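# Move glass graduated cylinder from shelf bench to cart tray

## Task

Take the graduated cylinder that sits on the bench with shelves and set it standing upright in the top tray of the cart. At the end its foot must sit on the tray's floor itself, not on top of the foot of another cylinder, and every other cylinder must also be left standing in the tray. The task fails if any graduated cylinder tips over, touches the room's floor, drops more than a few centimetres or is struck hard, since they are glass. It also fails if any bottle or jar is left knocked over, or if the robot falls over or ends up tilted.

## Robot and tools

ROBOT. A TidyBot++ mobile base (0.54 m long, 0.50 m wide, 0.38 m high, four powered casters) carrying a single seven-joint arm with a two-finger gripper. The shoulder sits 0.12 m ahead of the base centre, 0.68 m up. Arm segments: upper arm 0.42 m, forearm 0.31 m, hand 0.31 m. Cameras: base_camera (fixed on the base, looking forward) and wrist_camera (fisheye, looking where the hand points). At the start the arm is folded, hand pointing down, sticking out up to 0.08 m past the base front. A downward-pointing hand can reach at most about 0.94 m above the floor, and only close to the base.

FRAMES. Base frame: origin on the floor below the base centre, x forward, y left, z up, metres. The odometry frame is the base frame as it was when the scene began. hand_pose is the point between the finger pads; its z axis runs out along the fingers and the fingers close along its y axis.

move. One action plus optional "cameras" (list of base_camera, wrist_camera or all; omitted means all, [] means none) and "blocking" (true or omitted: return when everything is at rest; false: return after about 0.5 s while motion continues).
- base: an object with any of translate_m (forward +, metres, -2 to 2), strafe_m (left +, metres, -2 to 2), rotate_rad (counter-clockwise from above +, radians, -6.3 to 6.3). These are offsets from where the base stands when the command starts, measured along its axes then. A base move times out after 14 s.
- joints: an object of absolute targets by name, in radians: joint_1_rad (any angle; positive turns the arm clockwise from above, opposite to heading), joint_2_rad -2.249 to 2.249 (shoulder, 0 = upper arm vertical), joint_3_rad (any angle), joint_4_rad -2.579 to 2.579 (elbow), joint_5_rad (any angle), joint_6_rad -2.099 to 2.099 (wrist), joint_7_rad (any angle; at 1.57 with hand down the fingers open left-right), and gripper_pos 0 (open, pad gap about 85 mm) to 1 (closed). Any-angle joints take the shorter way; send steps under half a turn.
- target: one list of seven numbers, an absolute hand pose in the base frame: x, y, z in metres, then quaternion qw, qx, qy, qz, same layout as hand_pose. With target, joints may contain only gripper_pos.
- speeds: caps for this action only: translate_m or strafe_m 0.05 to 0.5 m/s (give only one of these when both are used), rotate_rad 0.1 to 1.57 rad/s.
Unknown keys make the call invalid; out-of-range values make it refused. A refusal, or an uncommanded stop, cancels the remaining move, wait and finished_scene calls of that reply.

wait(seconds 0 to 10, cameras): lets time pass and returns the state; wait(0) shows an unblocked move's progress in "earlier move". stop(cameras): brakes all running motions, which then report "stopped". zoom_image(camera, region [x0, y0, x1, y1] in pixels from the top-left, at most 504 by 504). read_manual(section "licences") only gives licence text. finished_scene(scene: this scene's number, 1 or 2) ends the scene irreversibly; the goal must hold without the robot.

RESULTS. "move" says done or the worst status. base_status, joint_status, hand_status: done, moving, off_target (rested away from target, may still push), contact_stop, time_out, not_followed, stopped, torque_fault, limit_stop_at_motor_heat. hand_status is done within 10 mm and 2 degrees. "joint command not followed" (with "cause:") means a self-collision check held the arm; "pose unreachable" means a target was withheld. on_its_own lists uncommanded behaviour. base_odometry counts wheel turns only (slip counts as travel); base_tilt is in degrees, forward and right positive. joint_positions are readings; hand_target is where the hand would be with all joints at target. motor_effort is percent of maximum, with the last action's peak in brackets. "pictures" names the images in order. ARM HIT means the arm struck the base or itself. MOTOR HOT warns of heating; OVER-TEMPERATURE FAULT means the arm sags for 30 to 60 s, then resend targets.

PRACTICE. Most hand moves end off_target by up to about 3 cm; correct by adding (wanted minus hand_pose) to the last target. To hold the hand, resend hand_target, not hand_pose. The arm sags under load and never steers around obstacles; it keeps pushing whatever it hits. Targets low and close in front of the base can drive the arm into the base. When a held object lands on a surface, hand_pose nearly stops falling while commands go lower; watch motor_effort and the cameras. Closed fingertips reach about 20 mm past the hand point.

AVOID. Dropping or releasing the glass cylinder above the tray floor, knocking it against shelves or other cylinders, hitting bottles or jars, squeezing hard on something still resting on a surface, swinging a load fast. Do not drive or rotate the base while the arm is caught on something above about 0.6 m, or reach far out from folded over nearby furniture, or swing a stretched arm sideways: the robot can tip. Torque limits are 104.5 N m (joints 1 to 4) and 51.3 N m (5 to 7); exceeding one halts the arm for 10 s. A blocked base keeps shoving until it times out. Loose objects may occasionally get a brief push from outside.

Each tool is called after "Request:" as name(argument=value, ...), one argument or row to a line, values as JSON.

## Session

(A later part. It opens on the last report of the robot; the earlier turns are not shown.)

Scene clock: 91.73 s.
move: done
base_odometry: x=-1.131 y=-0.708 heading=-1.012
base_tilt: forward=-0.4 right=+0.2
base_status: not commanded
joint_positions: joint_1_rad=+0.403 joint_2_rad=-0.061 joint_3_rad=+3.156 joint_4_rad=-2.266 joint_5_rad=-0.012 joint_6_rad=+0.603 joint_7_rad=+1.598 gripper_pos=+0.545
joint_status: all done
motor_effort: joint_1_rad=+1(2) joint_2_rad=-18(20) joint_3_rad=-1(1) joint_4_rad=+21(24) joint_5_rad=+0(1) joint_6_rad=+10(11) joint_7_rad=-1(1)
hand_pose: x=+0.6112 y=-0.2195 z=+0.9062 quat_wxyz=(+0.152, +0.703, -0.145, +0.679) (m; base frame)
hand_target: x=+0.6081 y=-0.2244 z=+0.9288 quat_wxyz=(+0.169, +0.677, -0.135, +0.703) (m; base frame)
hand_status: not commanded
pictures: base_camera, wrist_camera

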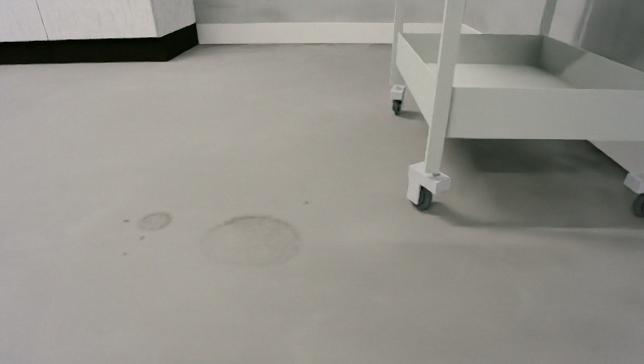

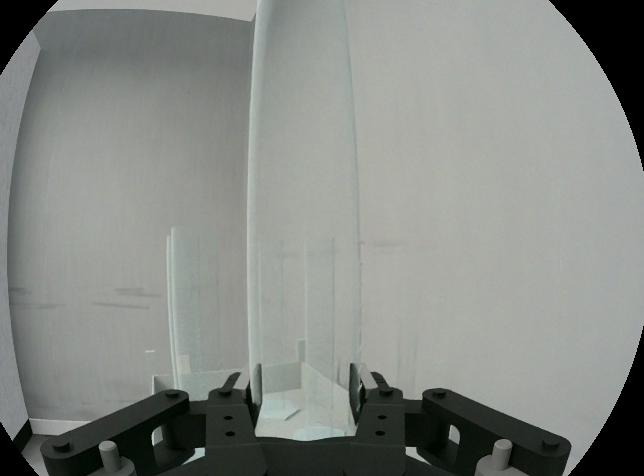

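Request:
move(
  joints={"joint_1_rad": 0.441, "joint_2_rad": -0.060, "joint_3_rad": 3.152, "joint_4_rad": -2.270, "joint_5_rad": 0.0, "joint_6_rad": 0.735, "joint_7_rad": 1.61},
)

Request:
zoom_image(
  camera="wrist_camera",
  region=[130, 180, 470, 450],
)

Scene clock: 92.60 s.
move: done
base_odometry: x=-1.131 y=-0.708 heading=-1.012
base_tilt: forward=-0.4 right=+0.2
base_status: not commanded
joint_positions: joint_1_rad=+0.426 joint_2_rad=-0.061 joint_3_rad=+3.156 joint_4_rad=-2.266 joint_5_rad=-0.012 joint_6_rad=+0.660 joint_7_rad=+1.598 gripper_pos=+0.545
joint_status: all done
motor_effort: joint_1_rad=+1(2) joint_2_rad=-17(18) joint_3_rad=-1(1) joint_4_rad=+21(22) joint_5_rad=+0(0) joint_6_rad=+11(11) joint_7_rad=-1(1)
hand_pose: x=+0.6059 y=-0.2309 z=+0.9233 quat_wxyz=(+0.165, +0.682, -0.150, +0.697) (m; base frame)
hand_target: x=+0.6028 y=-0.2332 z=+0.9440 quat_wxyz=(+0.180, +0.658, -0.138, +0.718) (m; base frame)
hand_status: not commanded
pictures: base_camera, wrist_camera

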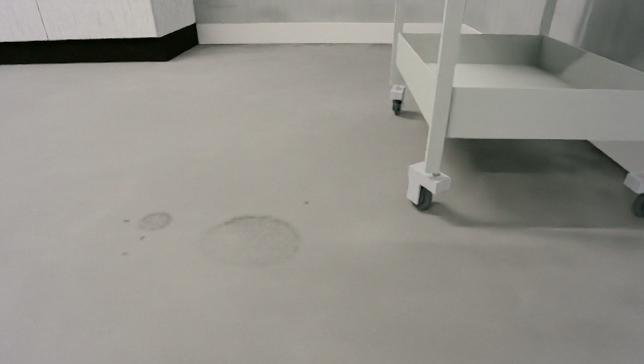

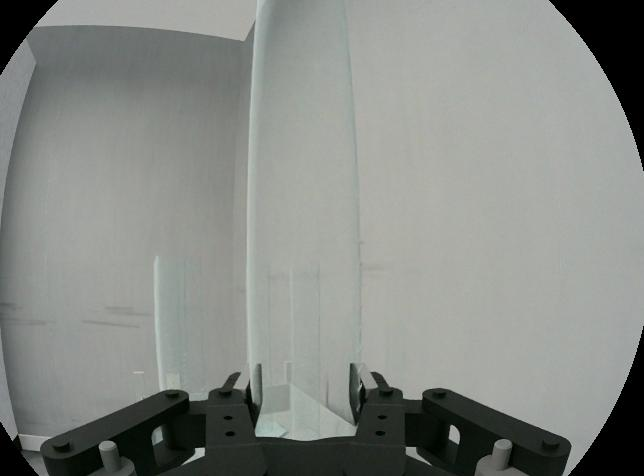

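Scaled by 1.482.

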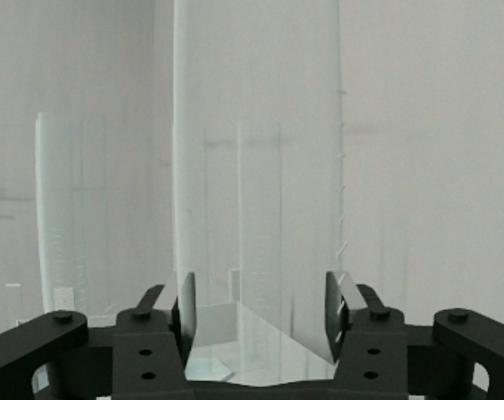

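Request:
zoom_image(
  camera="wrist_camera",
  region=[130, 240, 250, 330],
)

Request:
zoom_image(
  camera="wrist_camera",
  region=[240, 240, 370, 340],
)

Request:
zoom_image(
  camera="wrist_camera",
  region=[240, 340, 370, 440],
)

Scaled by 4.200.

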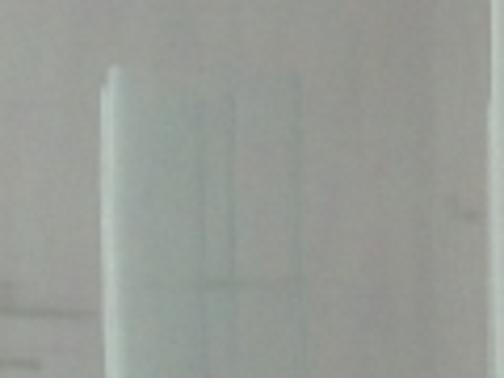

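Scaled by 3.877.

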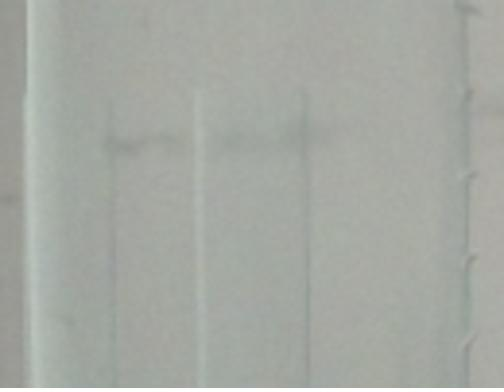

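Scaled by 3.877.

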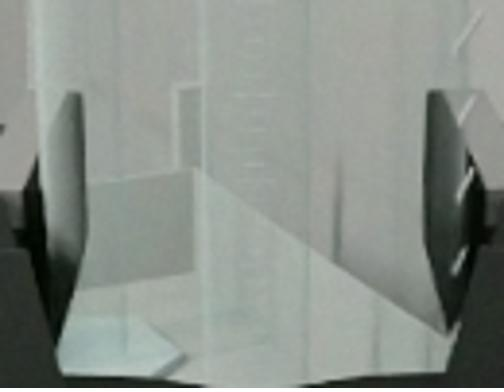

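Request:
move(
  base={"translate_m": 0.214, "strafe_m": -0.115},
  speeds={"translate_m": 0.2},
)

Request:
zoom_image(
  camera="wrist_camera",
  region=[200, 240, 420, 440],
)

Request:
zoom_image(
  camera="wrist_camera",
  region=[0, 200, 220, 400],
)

Scene clock: 96.40 s.
move: done
base_odometry: x=-1.115 y=-0.951 heading=-1.012
base_tilt: forward=-0.3 right=+0.2
base_status: done
joint_positions: joint_1_rad=+0.426 joint_2_rad=-0.057 joint_3_rad=+3.156 joint_4_rad=-2.267 joint_5_rad=-0.012 joint_6_rad=+0.660 joint_7_rad=+1.598 gripper_pos=+0.545
joint_status: not commanded
motor_effort: joint_1_rad=+1(2) joint_2_rad=-18(20) joint_3_rad=-1(1) joint_4_rad=+21(22) joint_5_rad=+0(1) joint_6_rad=+11(11) joint_7_rad=-1(1)
hand_pose: x=+0.6067 y=-0.2313 z=+0.9209 quat_wxyz=(+0.164, +0.683, -0.150, +0.695) (m; base frame)
hand_target: x=+0.6028 y=-0.2332 z=+0.9440 quat_wxyz=(+0.180, +0.658, -0.138, +0.718) (m; base frame)
hand_status: not commanded
pictures: base_camera, wrist_camera

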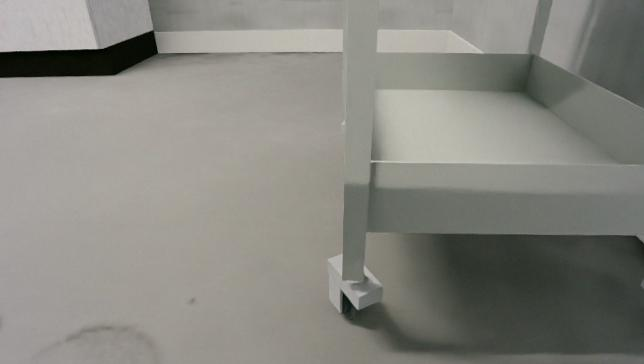

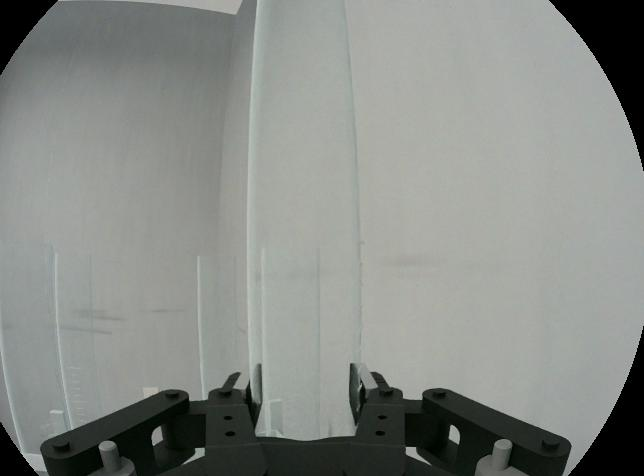

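Scaled by 2.291.

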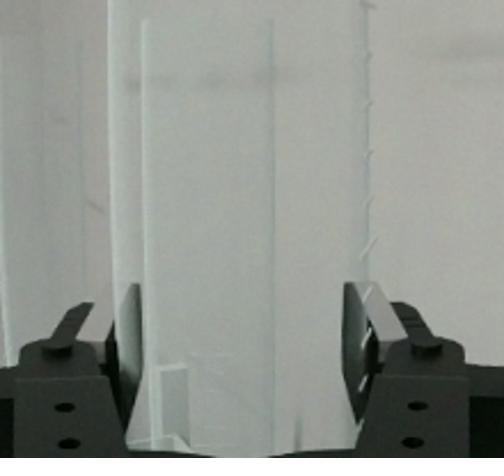

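Scaled by 2.291.

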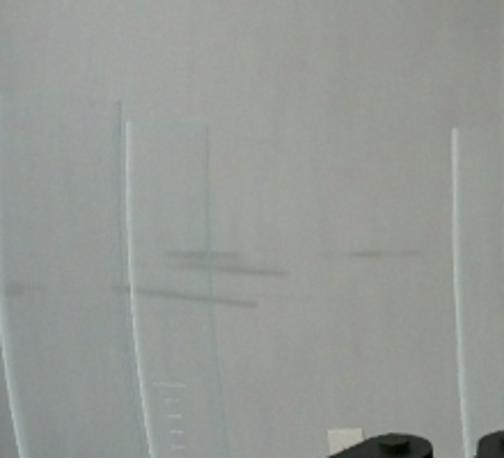

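Request:
move(
  joints={"joint_1_rad": 0.441, "joint_2_rad": 0.024, "joint_3_rad": 3.152, "joint_4_rad": -2.360, "joint_5_rad": 0.0, "joint_6_rad": 0.870, "joint_7_rad": 1.61},
  cameras=[],
)

Request:
move(
  joints={"joint_1_rad": 0.441, "joint_2_rad": 0.104, "joint_3_rad": 3.152, "joint_4_rad": -2.422, "joint_5_rad": 0.0, "joint_6_rad": 1.010, "joint_7_rad": 1.61},
)

Scene clock: 98.17 s.
move: done
base_odometry: x=-1.115 y=-0.951 heading=-1.012
base_tilt: forward=-0.4 right=+0.2
base_status: not commanded
joint_positions: joint_1_rad=+0.426 joint_2_rad=+0.027 joint_3_rad=+3.156 joint_4_rad=-2.359 joint_5_rad=-0.012 joint_6_rad=+0.791 joint_7_rad=+1.598 gripper_pos=+0.545
joint_status: all done
motor_effort: joint_1_rad=+1(2) joint_2_rad=-19(21) joint_3_rad=+0(1) joint_4_rad=+18(22) joint_5_rad=+0(1) joint_6_rad=+10(12) joint_7_rad=-1(2)
hand_pose: x=+0.6052 y=-0.2307 z=+0.8663 quat_wxyz=(+0.162, +0.699, -0.153, +0.680) (m; base frame)
hand_target: x=+0.6028 y=-0.2330 z=+0.8917 quat_wxyz=(+0.177, +0.672, -0.140, +0.705) (m; base frame)
hand_status: not commanded
pictures: none
No camera images: "cameras" was empty.

Scene clock: 99.33 s.
move: done
base_odometry: x=-1.115 y=-0.951 heading=-1.012
base_tilt: forward=-0.4 right=+0.3
base_status: not commanded
joint_positions: joint_1_rad=+0.426 joint_2_rad=+0.104 joint_3_rad=+3.156 joint_4_rad=-2.418 joint_5_rad=-0.012 joint_6_rad=+0.931 joint_7_rad=+1.598 gripper_pos=+0.545
joint_status: all done
motor_effort: joint_1_rad=+1(2) joint_2_rad=-20(22) joint_3_rad=-1(1) joint_4_rad=+16(19) joint_5_rad=+0(1) joint_6_rad=+11(12) joint_7_rad=-1(1)
hand_pose: x=+0.6046 y=-0.2306 z=+0.8382 quat_wxyz=(+0.164, +0.698, -0.152, +0.681) (m; base frame)
hand_target: x=+0.6021 y=-0.2325 z=+0.8607 quat_wxyz=(+0.177, +0.673, -0.140, +0.704) (m; base frame)
hand_status: not commanded
pictures: base_camera, wrist_camera

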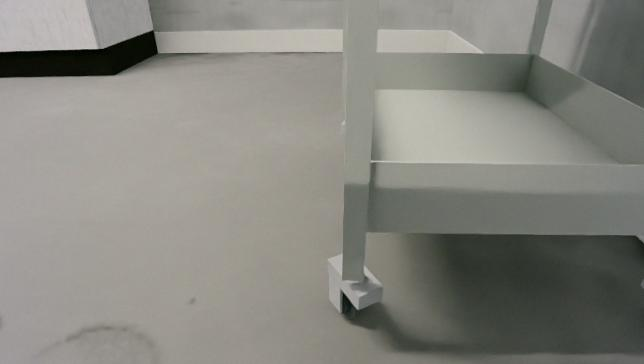

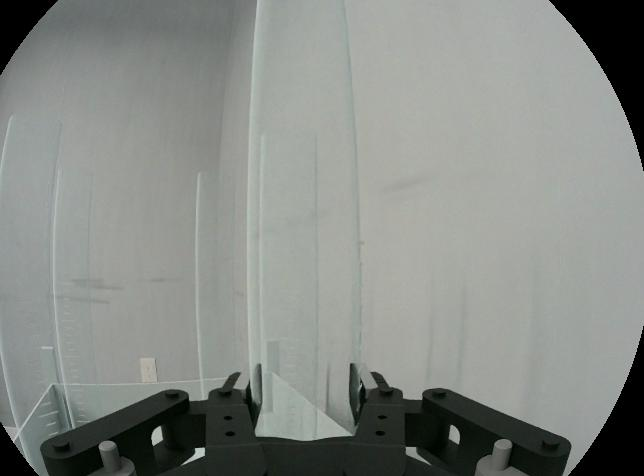

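Request:
move(
  joints={"joint_1_rad": 0.441, "joint_2_rad": 0.165, "joint_3_rad": 3.152, "joint_4_rad": -2.459, "joint_5_rad": 0.0, "joint_6_rad": 1.118, "joint_7_rad": 1.61},
)

Scene clock: 100.57 s.
move: done
base_odometry: x=-1.115 y=-0.951 heading=-1.012
base_tilt: forward=-0.4 right=+0.2
base_status: not commanded
joint_positions: joint_1_rad=+0.426 joint_2_rad=+0.162 joint_3_rad=+3.156 joint_4_rad=-2.453 joint_5_rad=-0.012 joint_6_rad=+1.041 joint_7_rad=+1.598 gripper_pos=+0.545
joint_status: all done
motor_effort: joint_1_rad=+1(2) joint_2_rad=-21(23) joint_3_rad=-1(1) joint_4_rad=+15(18) joint_5_rad=+0(1) joint_6_rad=+11(11) joint_7_rad=-1(2)
hand_pose: x=+0.6044 y=-0.2305 z=+0.8242 quat_wxyz=(+0.166, +0.692, -0.150, +0.686) (m; base frame)
hand_target: x=+0.6015 y=-0.2320 z=+0.8438 quat_wxyz=(+0.178, +0.669, -0.139, +0.708) (m; base frame)
hand_status: not commanded
pictures: base_camera, wrist_camera

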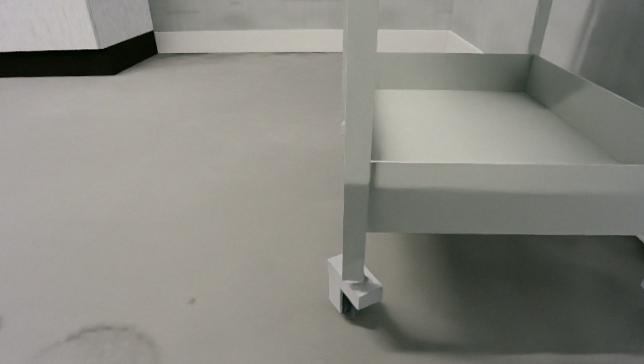

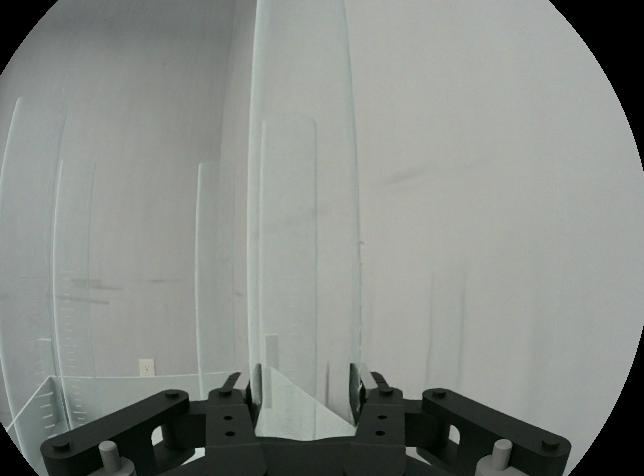

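Request:
move(
  joints={"joint_1_rad": 0.441, "joint_2_rad": 0.225, "joint_3_rad": 3.152, "joint_4_rad": -2.490, "joint_5_rad": 0.0, "joint_6_rad": 1.212, "joint_7_rad": 1.61},
)

Scene clock: 101.70 s.
move: done
base_odometry: x=-1.115 y=-0.951 heading=-1.012
base_tilt: forward=-0.4 right=+0.2
base_status: not commanded
joint_positions: joint_1_rad=+0.426 joint_2_rad=+0.222 joint_3_rad=+3.156 joint_4_rad=-2.483 joint_5_rad=-0.012 joint_6_rad=+1.134 joint_7_rad=+1.598 gripper_pos=+0.545
joint_status: all done
motor_effort: joint_1_rad=+1(1) joint_2_rad=-22(23) joint_3_rad=-1(1) joint_4_rad=+14(16) joint_5_rad=+0(1) joint_6_rad=+10(12) joint_7_rad=-1(1)
hand_pose: x=+0.6039 y=-0.2303 z=+0.8073 quat_wxyz=(+0.167, +0.691, -0.150, +0.687) (m; base frame)
hand_target: x=+0.6009 y=-0.2316 z=+0.8268 quat_wxyz=(+0.178, +0.668, -0.139, +0.709) (m; base frame)
hand_status: not commanded
pictures: base_camera, wrist_camera

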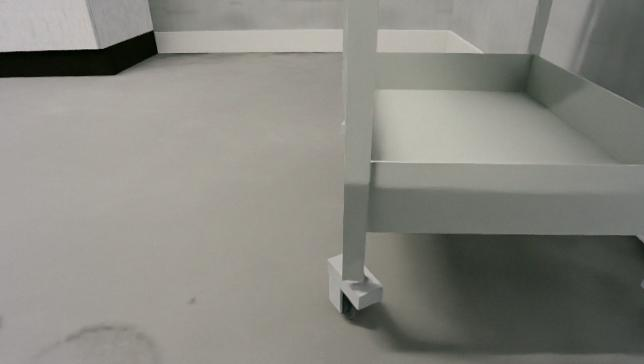

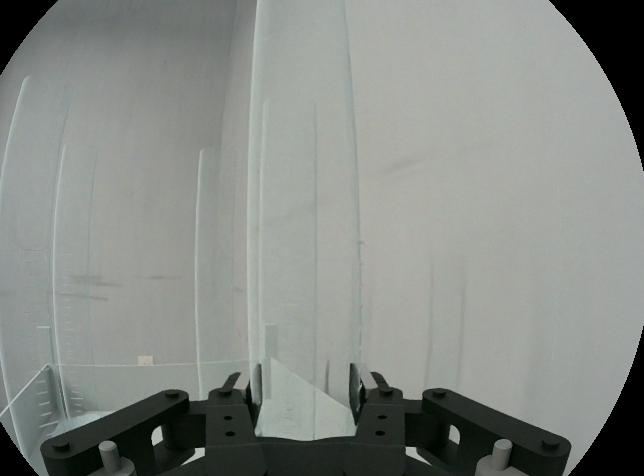

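Request:
move(
  joints={"joint_1_rad": 0.441, "joint_2_rad": 0.240, "joint_3_rad": 3.152, "joint_4_rad": -2.4965, "joint_5_rad": 0.0, "joint_6_rad": 1.233, "joint_7_rad": 1.61},
  cameras=["wrist_camera"],
)

Scene clock: 103.07 s.
move: done
base_odometry: x=-1.115 y=-0.951 heading=-1.012
base_tilt: forward=-0.4 right=+0.2
base_status: not commanded
joint_positions: joint_1_rad=+0.426 joint_2_rad=+0.233 joint_3_rad=+3.156 joint_4_rad=-2.488 joint_5_rad=-0.012 joint_6_rad=+1.157 joint_7_rad=+1.598 gripper_pos=+0.545
joint_status: all done
motor_effort: joint_1_rad=+1(2) joint_2_rad=-21(22) joint_3_rad=+0(1) joint_4_rad=+14(15) joint_5_rad=+0(1) joint_6_rad=+10(11) joint_7_rad=-1(1)
hand_pose: x=+0.6039 y=-0.2303 z=+0.8065 quat_wxyz=(+0.168, +0.689, -0.149, +0.690) (m; base frame)
hand_target: x=+0.6009 y=-0.2316 z=+0.8225 quat_wxyz=(+0.178, +0.669, -0.139, +0.708) (m; base frame)
hand_status: not commanded
pictures: wrist_camera

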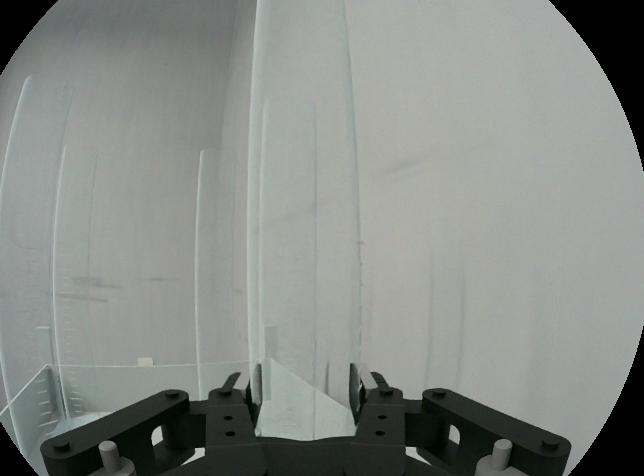

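Request:
move(
  joints={"joint_1_rad": 0.441, "joint_2_rad": 0.262, "joint_3_rad": 3.152, "joint_4_rad": -2.505, "joint_5_rad": 0.0, "joint_6_rad": 1.245, "joint_7_rad": 1.61},
  cameras=["wrist_camera"],
)

Scene clock: 103.87 s.
move: done
base_odometry: x=-1.115 y=-0.951 heading=-1.012
base_tilt: forward=-0.3 right=+0.2
base_status: not commanded
joint_positions: joint_1_rad=+0.426 joint_2_rad=+0.243 joint_3_rad=+3.156 joint_4_rad=-2.490 joint_5_rad=-0.012 joint_6_rad=+1.179 joint_7_rad=+1.598 gripper_pos=+0.545
joint_status: all done
motor_effort: joint_1_rad=+1(2) joint_2_rad=-21(22) joint_3_rad=-1(1) joint_4_rad=+12(15) joint_5_rad=+0(1) joint_6_rad=+9(11) joint_7_rad=+0(1)
hand_pose: x=+0.6045 y=-0.2306 z=+0.8065 quat_wxyz=(+0.168, +0.686, -0.148, +0.693) (m; base frame)
hand_target: x=+0.6013 y=-0.2317 z=+0.8108 quat_wxyz=(+0.177, +0.675, -0.140, +0.702) (m; base frame)
hand_status: not commanded
pictures: wrist_camera

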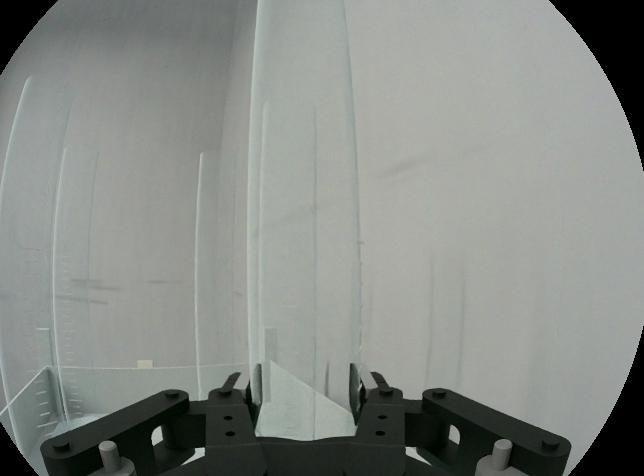

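Request:
move(
  joints={"gripper_pos": 0.5},
  cameras=["wrist_camera"],
)

Request:
move(
  joints={"gripper_pos": 0.15},
  cameras=["wrist_camera"],
)

Scene clock: 104.80 s.
move: done
base_odometry: x=-1.115 y=-0.951 heading=-1.012
base_tilt: forward=-0.3 right=+0.2
base_status: not commanded
joint_positions: joint_1_rad=+0.426 joint_2_rad=+0.243 joint_3_rad=+3.156 joint_4_rad=-2.490 joint_5_rad=-0.012 joint_6_rad=+1.179 joint_7_rad=+1.598 gripper_pos=+0.500
joint_status: all done
motor_effort: joint_1_rad=+1(1) joint_2_rad=-20(21) joint_3_rad=+0(1) joint_4_rad=+12(13) joint_5_rad=+0(1) joint_6_rad=+9(10) joint_7_rad=+0(1)
hand_pose: x=+0.6045 y=-0.2307 z=+0.8066 quat_wxyz=(+0.168, +0.685, -0.148, +0.693) (m; base frame)
hand_target: x=+0.6013 y=-0.2317 z=+0.8108 quat_wxyz=(+0.177, +0.675, -0.140, +0.702) (m; base frame)
hand_status: not commanded
pictures: wrist_camera

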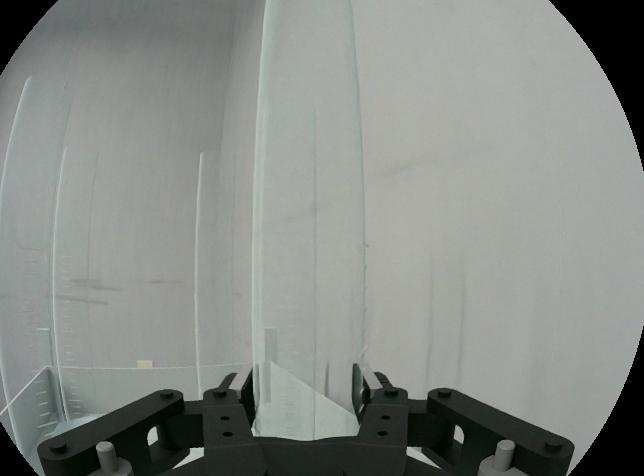

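Scene clock: 105.53 s.
move: done
base_odometry: x=-1.115 y=-0.951 heading=-1.012
base_tilt: forward=-0.4 right=+0.3
base_status: not commanded
joint_positions: joint_1_rad=+0.426 joint_2_rad=+0.243 joint_3_rad=+3.156 joint_4_rad=-2.490 joint_5_rad=-0.012 joint_6_rad=+1.179 joint_7_rad=+1.598 gripper_pos=+0.150
joint_status: all done
motor_effort: joint_1_rad=+1(1) joint_2_rad=-20(21) joint_3_rad=-1(1) joint_4_rad=+13(13) joint_5_rad=+0(0) joint_6_rad=+9(9) joint_7_rad=-1(1)
hand_pose: x=+0.6045 y=-0.2307 z=+0.8066 quat_wxyz=(+0.168, +0.685, -0.148, +0.693) (m; base frame)
hand_target: x=+0.6013 y=-0.2317 z=+0.8108 quat_wxyz=(+0.177, +0.675, -0.140, +0.702) (m; base frame)
hand_status: not commanded
pictures: wrist_camera

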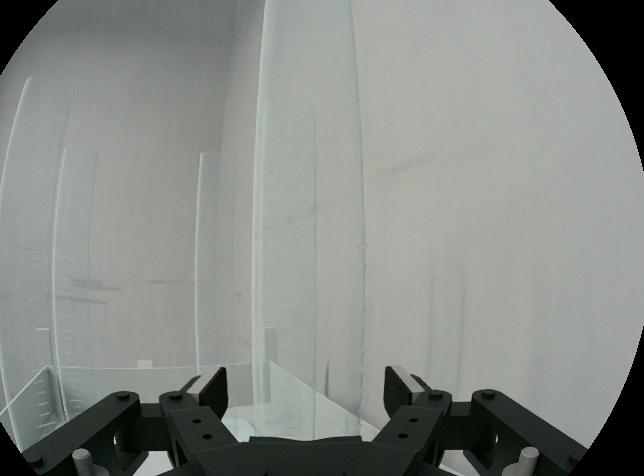

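Request:
move(
  base={"translate_m": -0.0455, "strafe_m": 0.0207},
  speeds={"translate_m": 0.08},
  cameras=["wrist_camera"],
)

Request:
move(
  base={"translate_m": -0.30, "strafe_m": 0.09},
  speeds={"translate_m": 0.25},
  cameras=["wrist_camera"],
)

Scene clock: 106.83 s.
move: done
base_odometry: x=-1.122 y=-0.902 heading=-1.012
base_tilt: forward=-0.4 right=+0.2
base_status: done
joint_positions: joint_1_rad=+0.427 joint_2_rad=+0.248 joint_3_rad=+3.156 joint_4_rad=-2.493 joint_5_rad=-0.012 joint_6_rad=+1.180 joint_7_rad=+1.598 gripper_pos=+0.150
joint_status: not commanded
motor_effort: joint_1_rad=+1(2) joint_2_rad=-20(21) joint_3_rad=+0(2) joint_4_rad=+11(13) joint_5_rad=+0(1) joint_6_rad=+9(9) joint_7_rad=-1(1)
hand_pose: x=+0.6042 y=-0.2307 z=+0.8029 quat_wxyz=(+0.168, +0.688, -0.149, +0.690) (m; base frame)
hand_target: x=+0.6013 y=-0.2317 z=+0.8108 quat_wxyz=(+0.177, +0.675, -0.140, +0.702) (m; base frame)
hand_status: not commanded
pictures: wrist_camera

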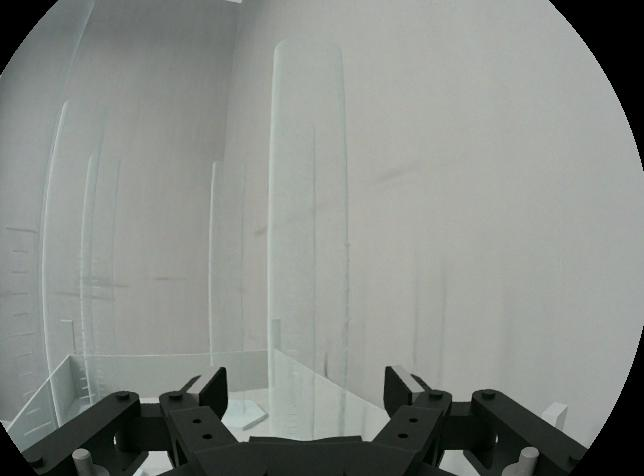

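Scene clock: 108.93 s.
move: done
base_odometry: x=-1.205 y=-0.600 heading=-1.012
base_tilt: forward=-0.4 right=+0.3
base_status: done
joint_positions: joint_1_rad=+0.427 joint_2_rad=+0.251 joint_3_rad=+3.156 joint_4_rad=-2.495 joint_5_rad=-0.012 joint_6_rad=+1.180 joint_7_rad=+1.598 gripper_pos=+0.150
joint_status: not commanded
motor_effort: joint_1_rad=+1(1) joint_2_rad=-20(22) joint_3_rad=+0(1) joint_4_rad=+12(13) joint_5_rad=+0(1) joint_6_rad=+8(9) joint_7_rad=-1(1)
hand_pose: x=+0.6041 y=-0.2307 z=+0.8012 quat_wxyz=(+0.168, +0.689, -0.149, +0.689) (m; base frame)
hand_target: x=+0.6013 y=-0.2317 z=+0.8108 quat_wxyz=(+0.177, +0.675, -0.140, +0.702) (m; base frame)
hand_status: not commanded
pictures: wrist_camera

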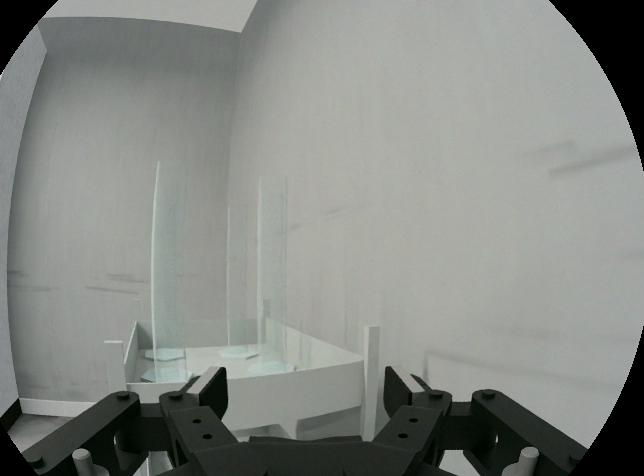

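Request:
move(
  joints={"joint_1_rad": 0.37, "joint_2_rad": -0.33, "joint_3_rad": 3.152, "joint_4_rad": -0.97, "joint_5_rad": 0.0, "joint_6_rad": -1.5, "joint_7_rad": 1.61},
)

Request:
zoom_image(
  camera="wrist_camera",
  region=[150, 200, 480, 450],
)

Scene clock: 112.80 s.
move: done
base_odometry: x=-1.205 y=-0.600 heading=-1.012
base_tilt: forward=-0.4 right=+0.2
base_status: not commanded
joint_positions: joint_1_rad=+0.389 joint_2_rad=-0.332 joint_3_rad=+3.156 joint_4_rad=-0.977 joint_5_rad=-0.012 joint_6_rad=-1.423 joint_7_rad=+1.598 gripper_pos=+0.150
joint_status: all done
motor_effort: joint_1_rad=+1(2) joint_2_rad=-2(23) joint_3_rad=+0(2) joint_4_rad=+14(22) joint_5_rad=+0(1) joint_6_rad=+8(10) joint_7_rad=-1(2)
hand_pose: x=+0.4195 y=-0.1252 z=+1.1824 quat_wxyz=(+0.102, +0.844, -0.160, +0.501) (m; base frame)
hand_target: x=+0.4103 y=-0.1166 z=+1.1643 quat_wxyz=(+0.098, +0.864, -0.149, +0.470) (m; base frame)
hand_status: not commanded
pictures: base_camera, wrist_camera

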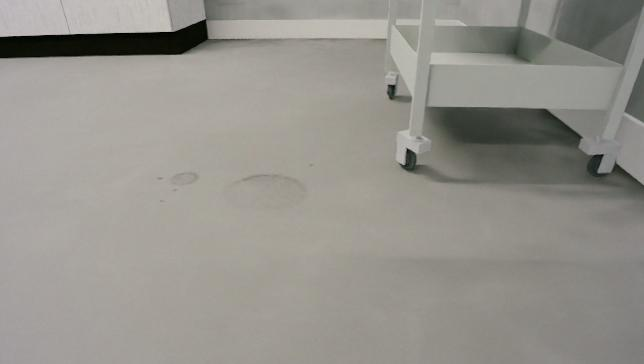

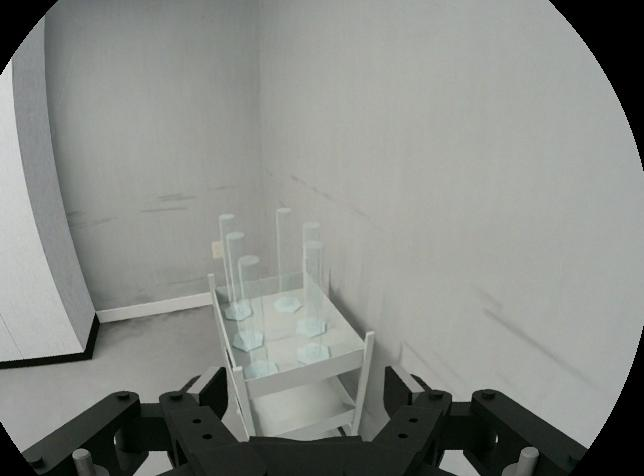

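Scaled by 1.527.

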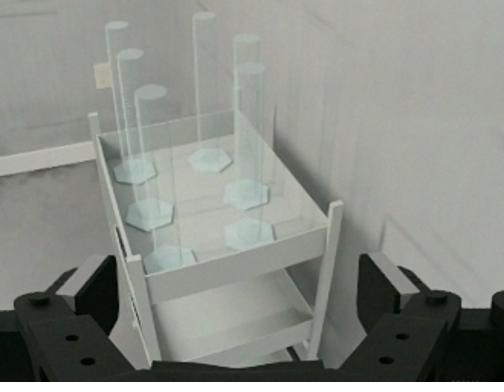

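Request:
zoom_image(
  camera="wrist_camera",
  region=[205, 270, 385, 400],
)

Request:
zoom_image(
  camera="wrist_camera",
  region=[265, 310, 365, 380],
)

Scaled by 2.800.

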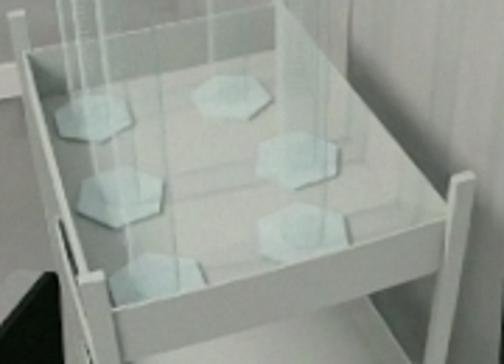

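Scaled by 5.040.

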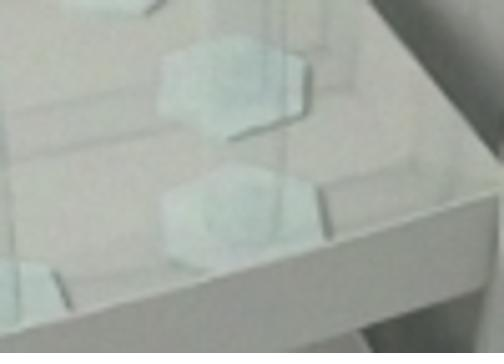

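Request:
finished_scene(
  scene=2,
)

The scene is finished: the task was done.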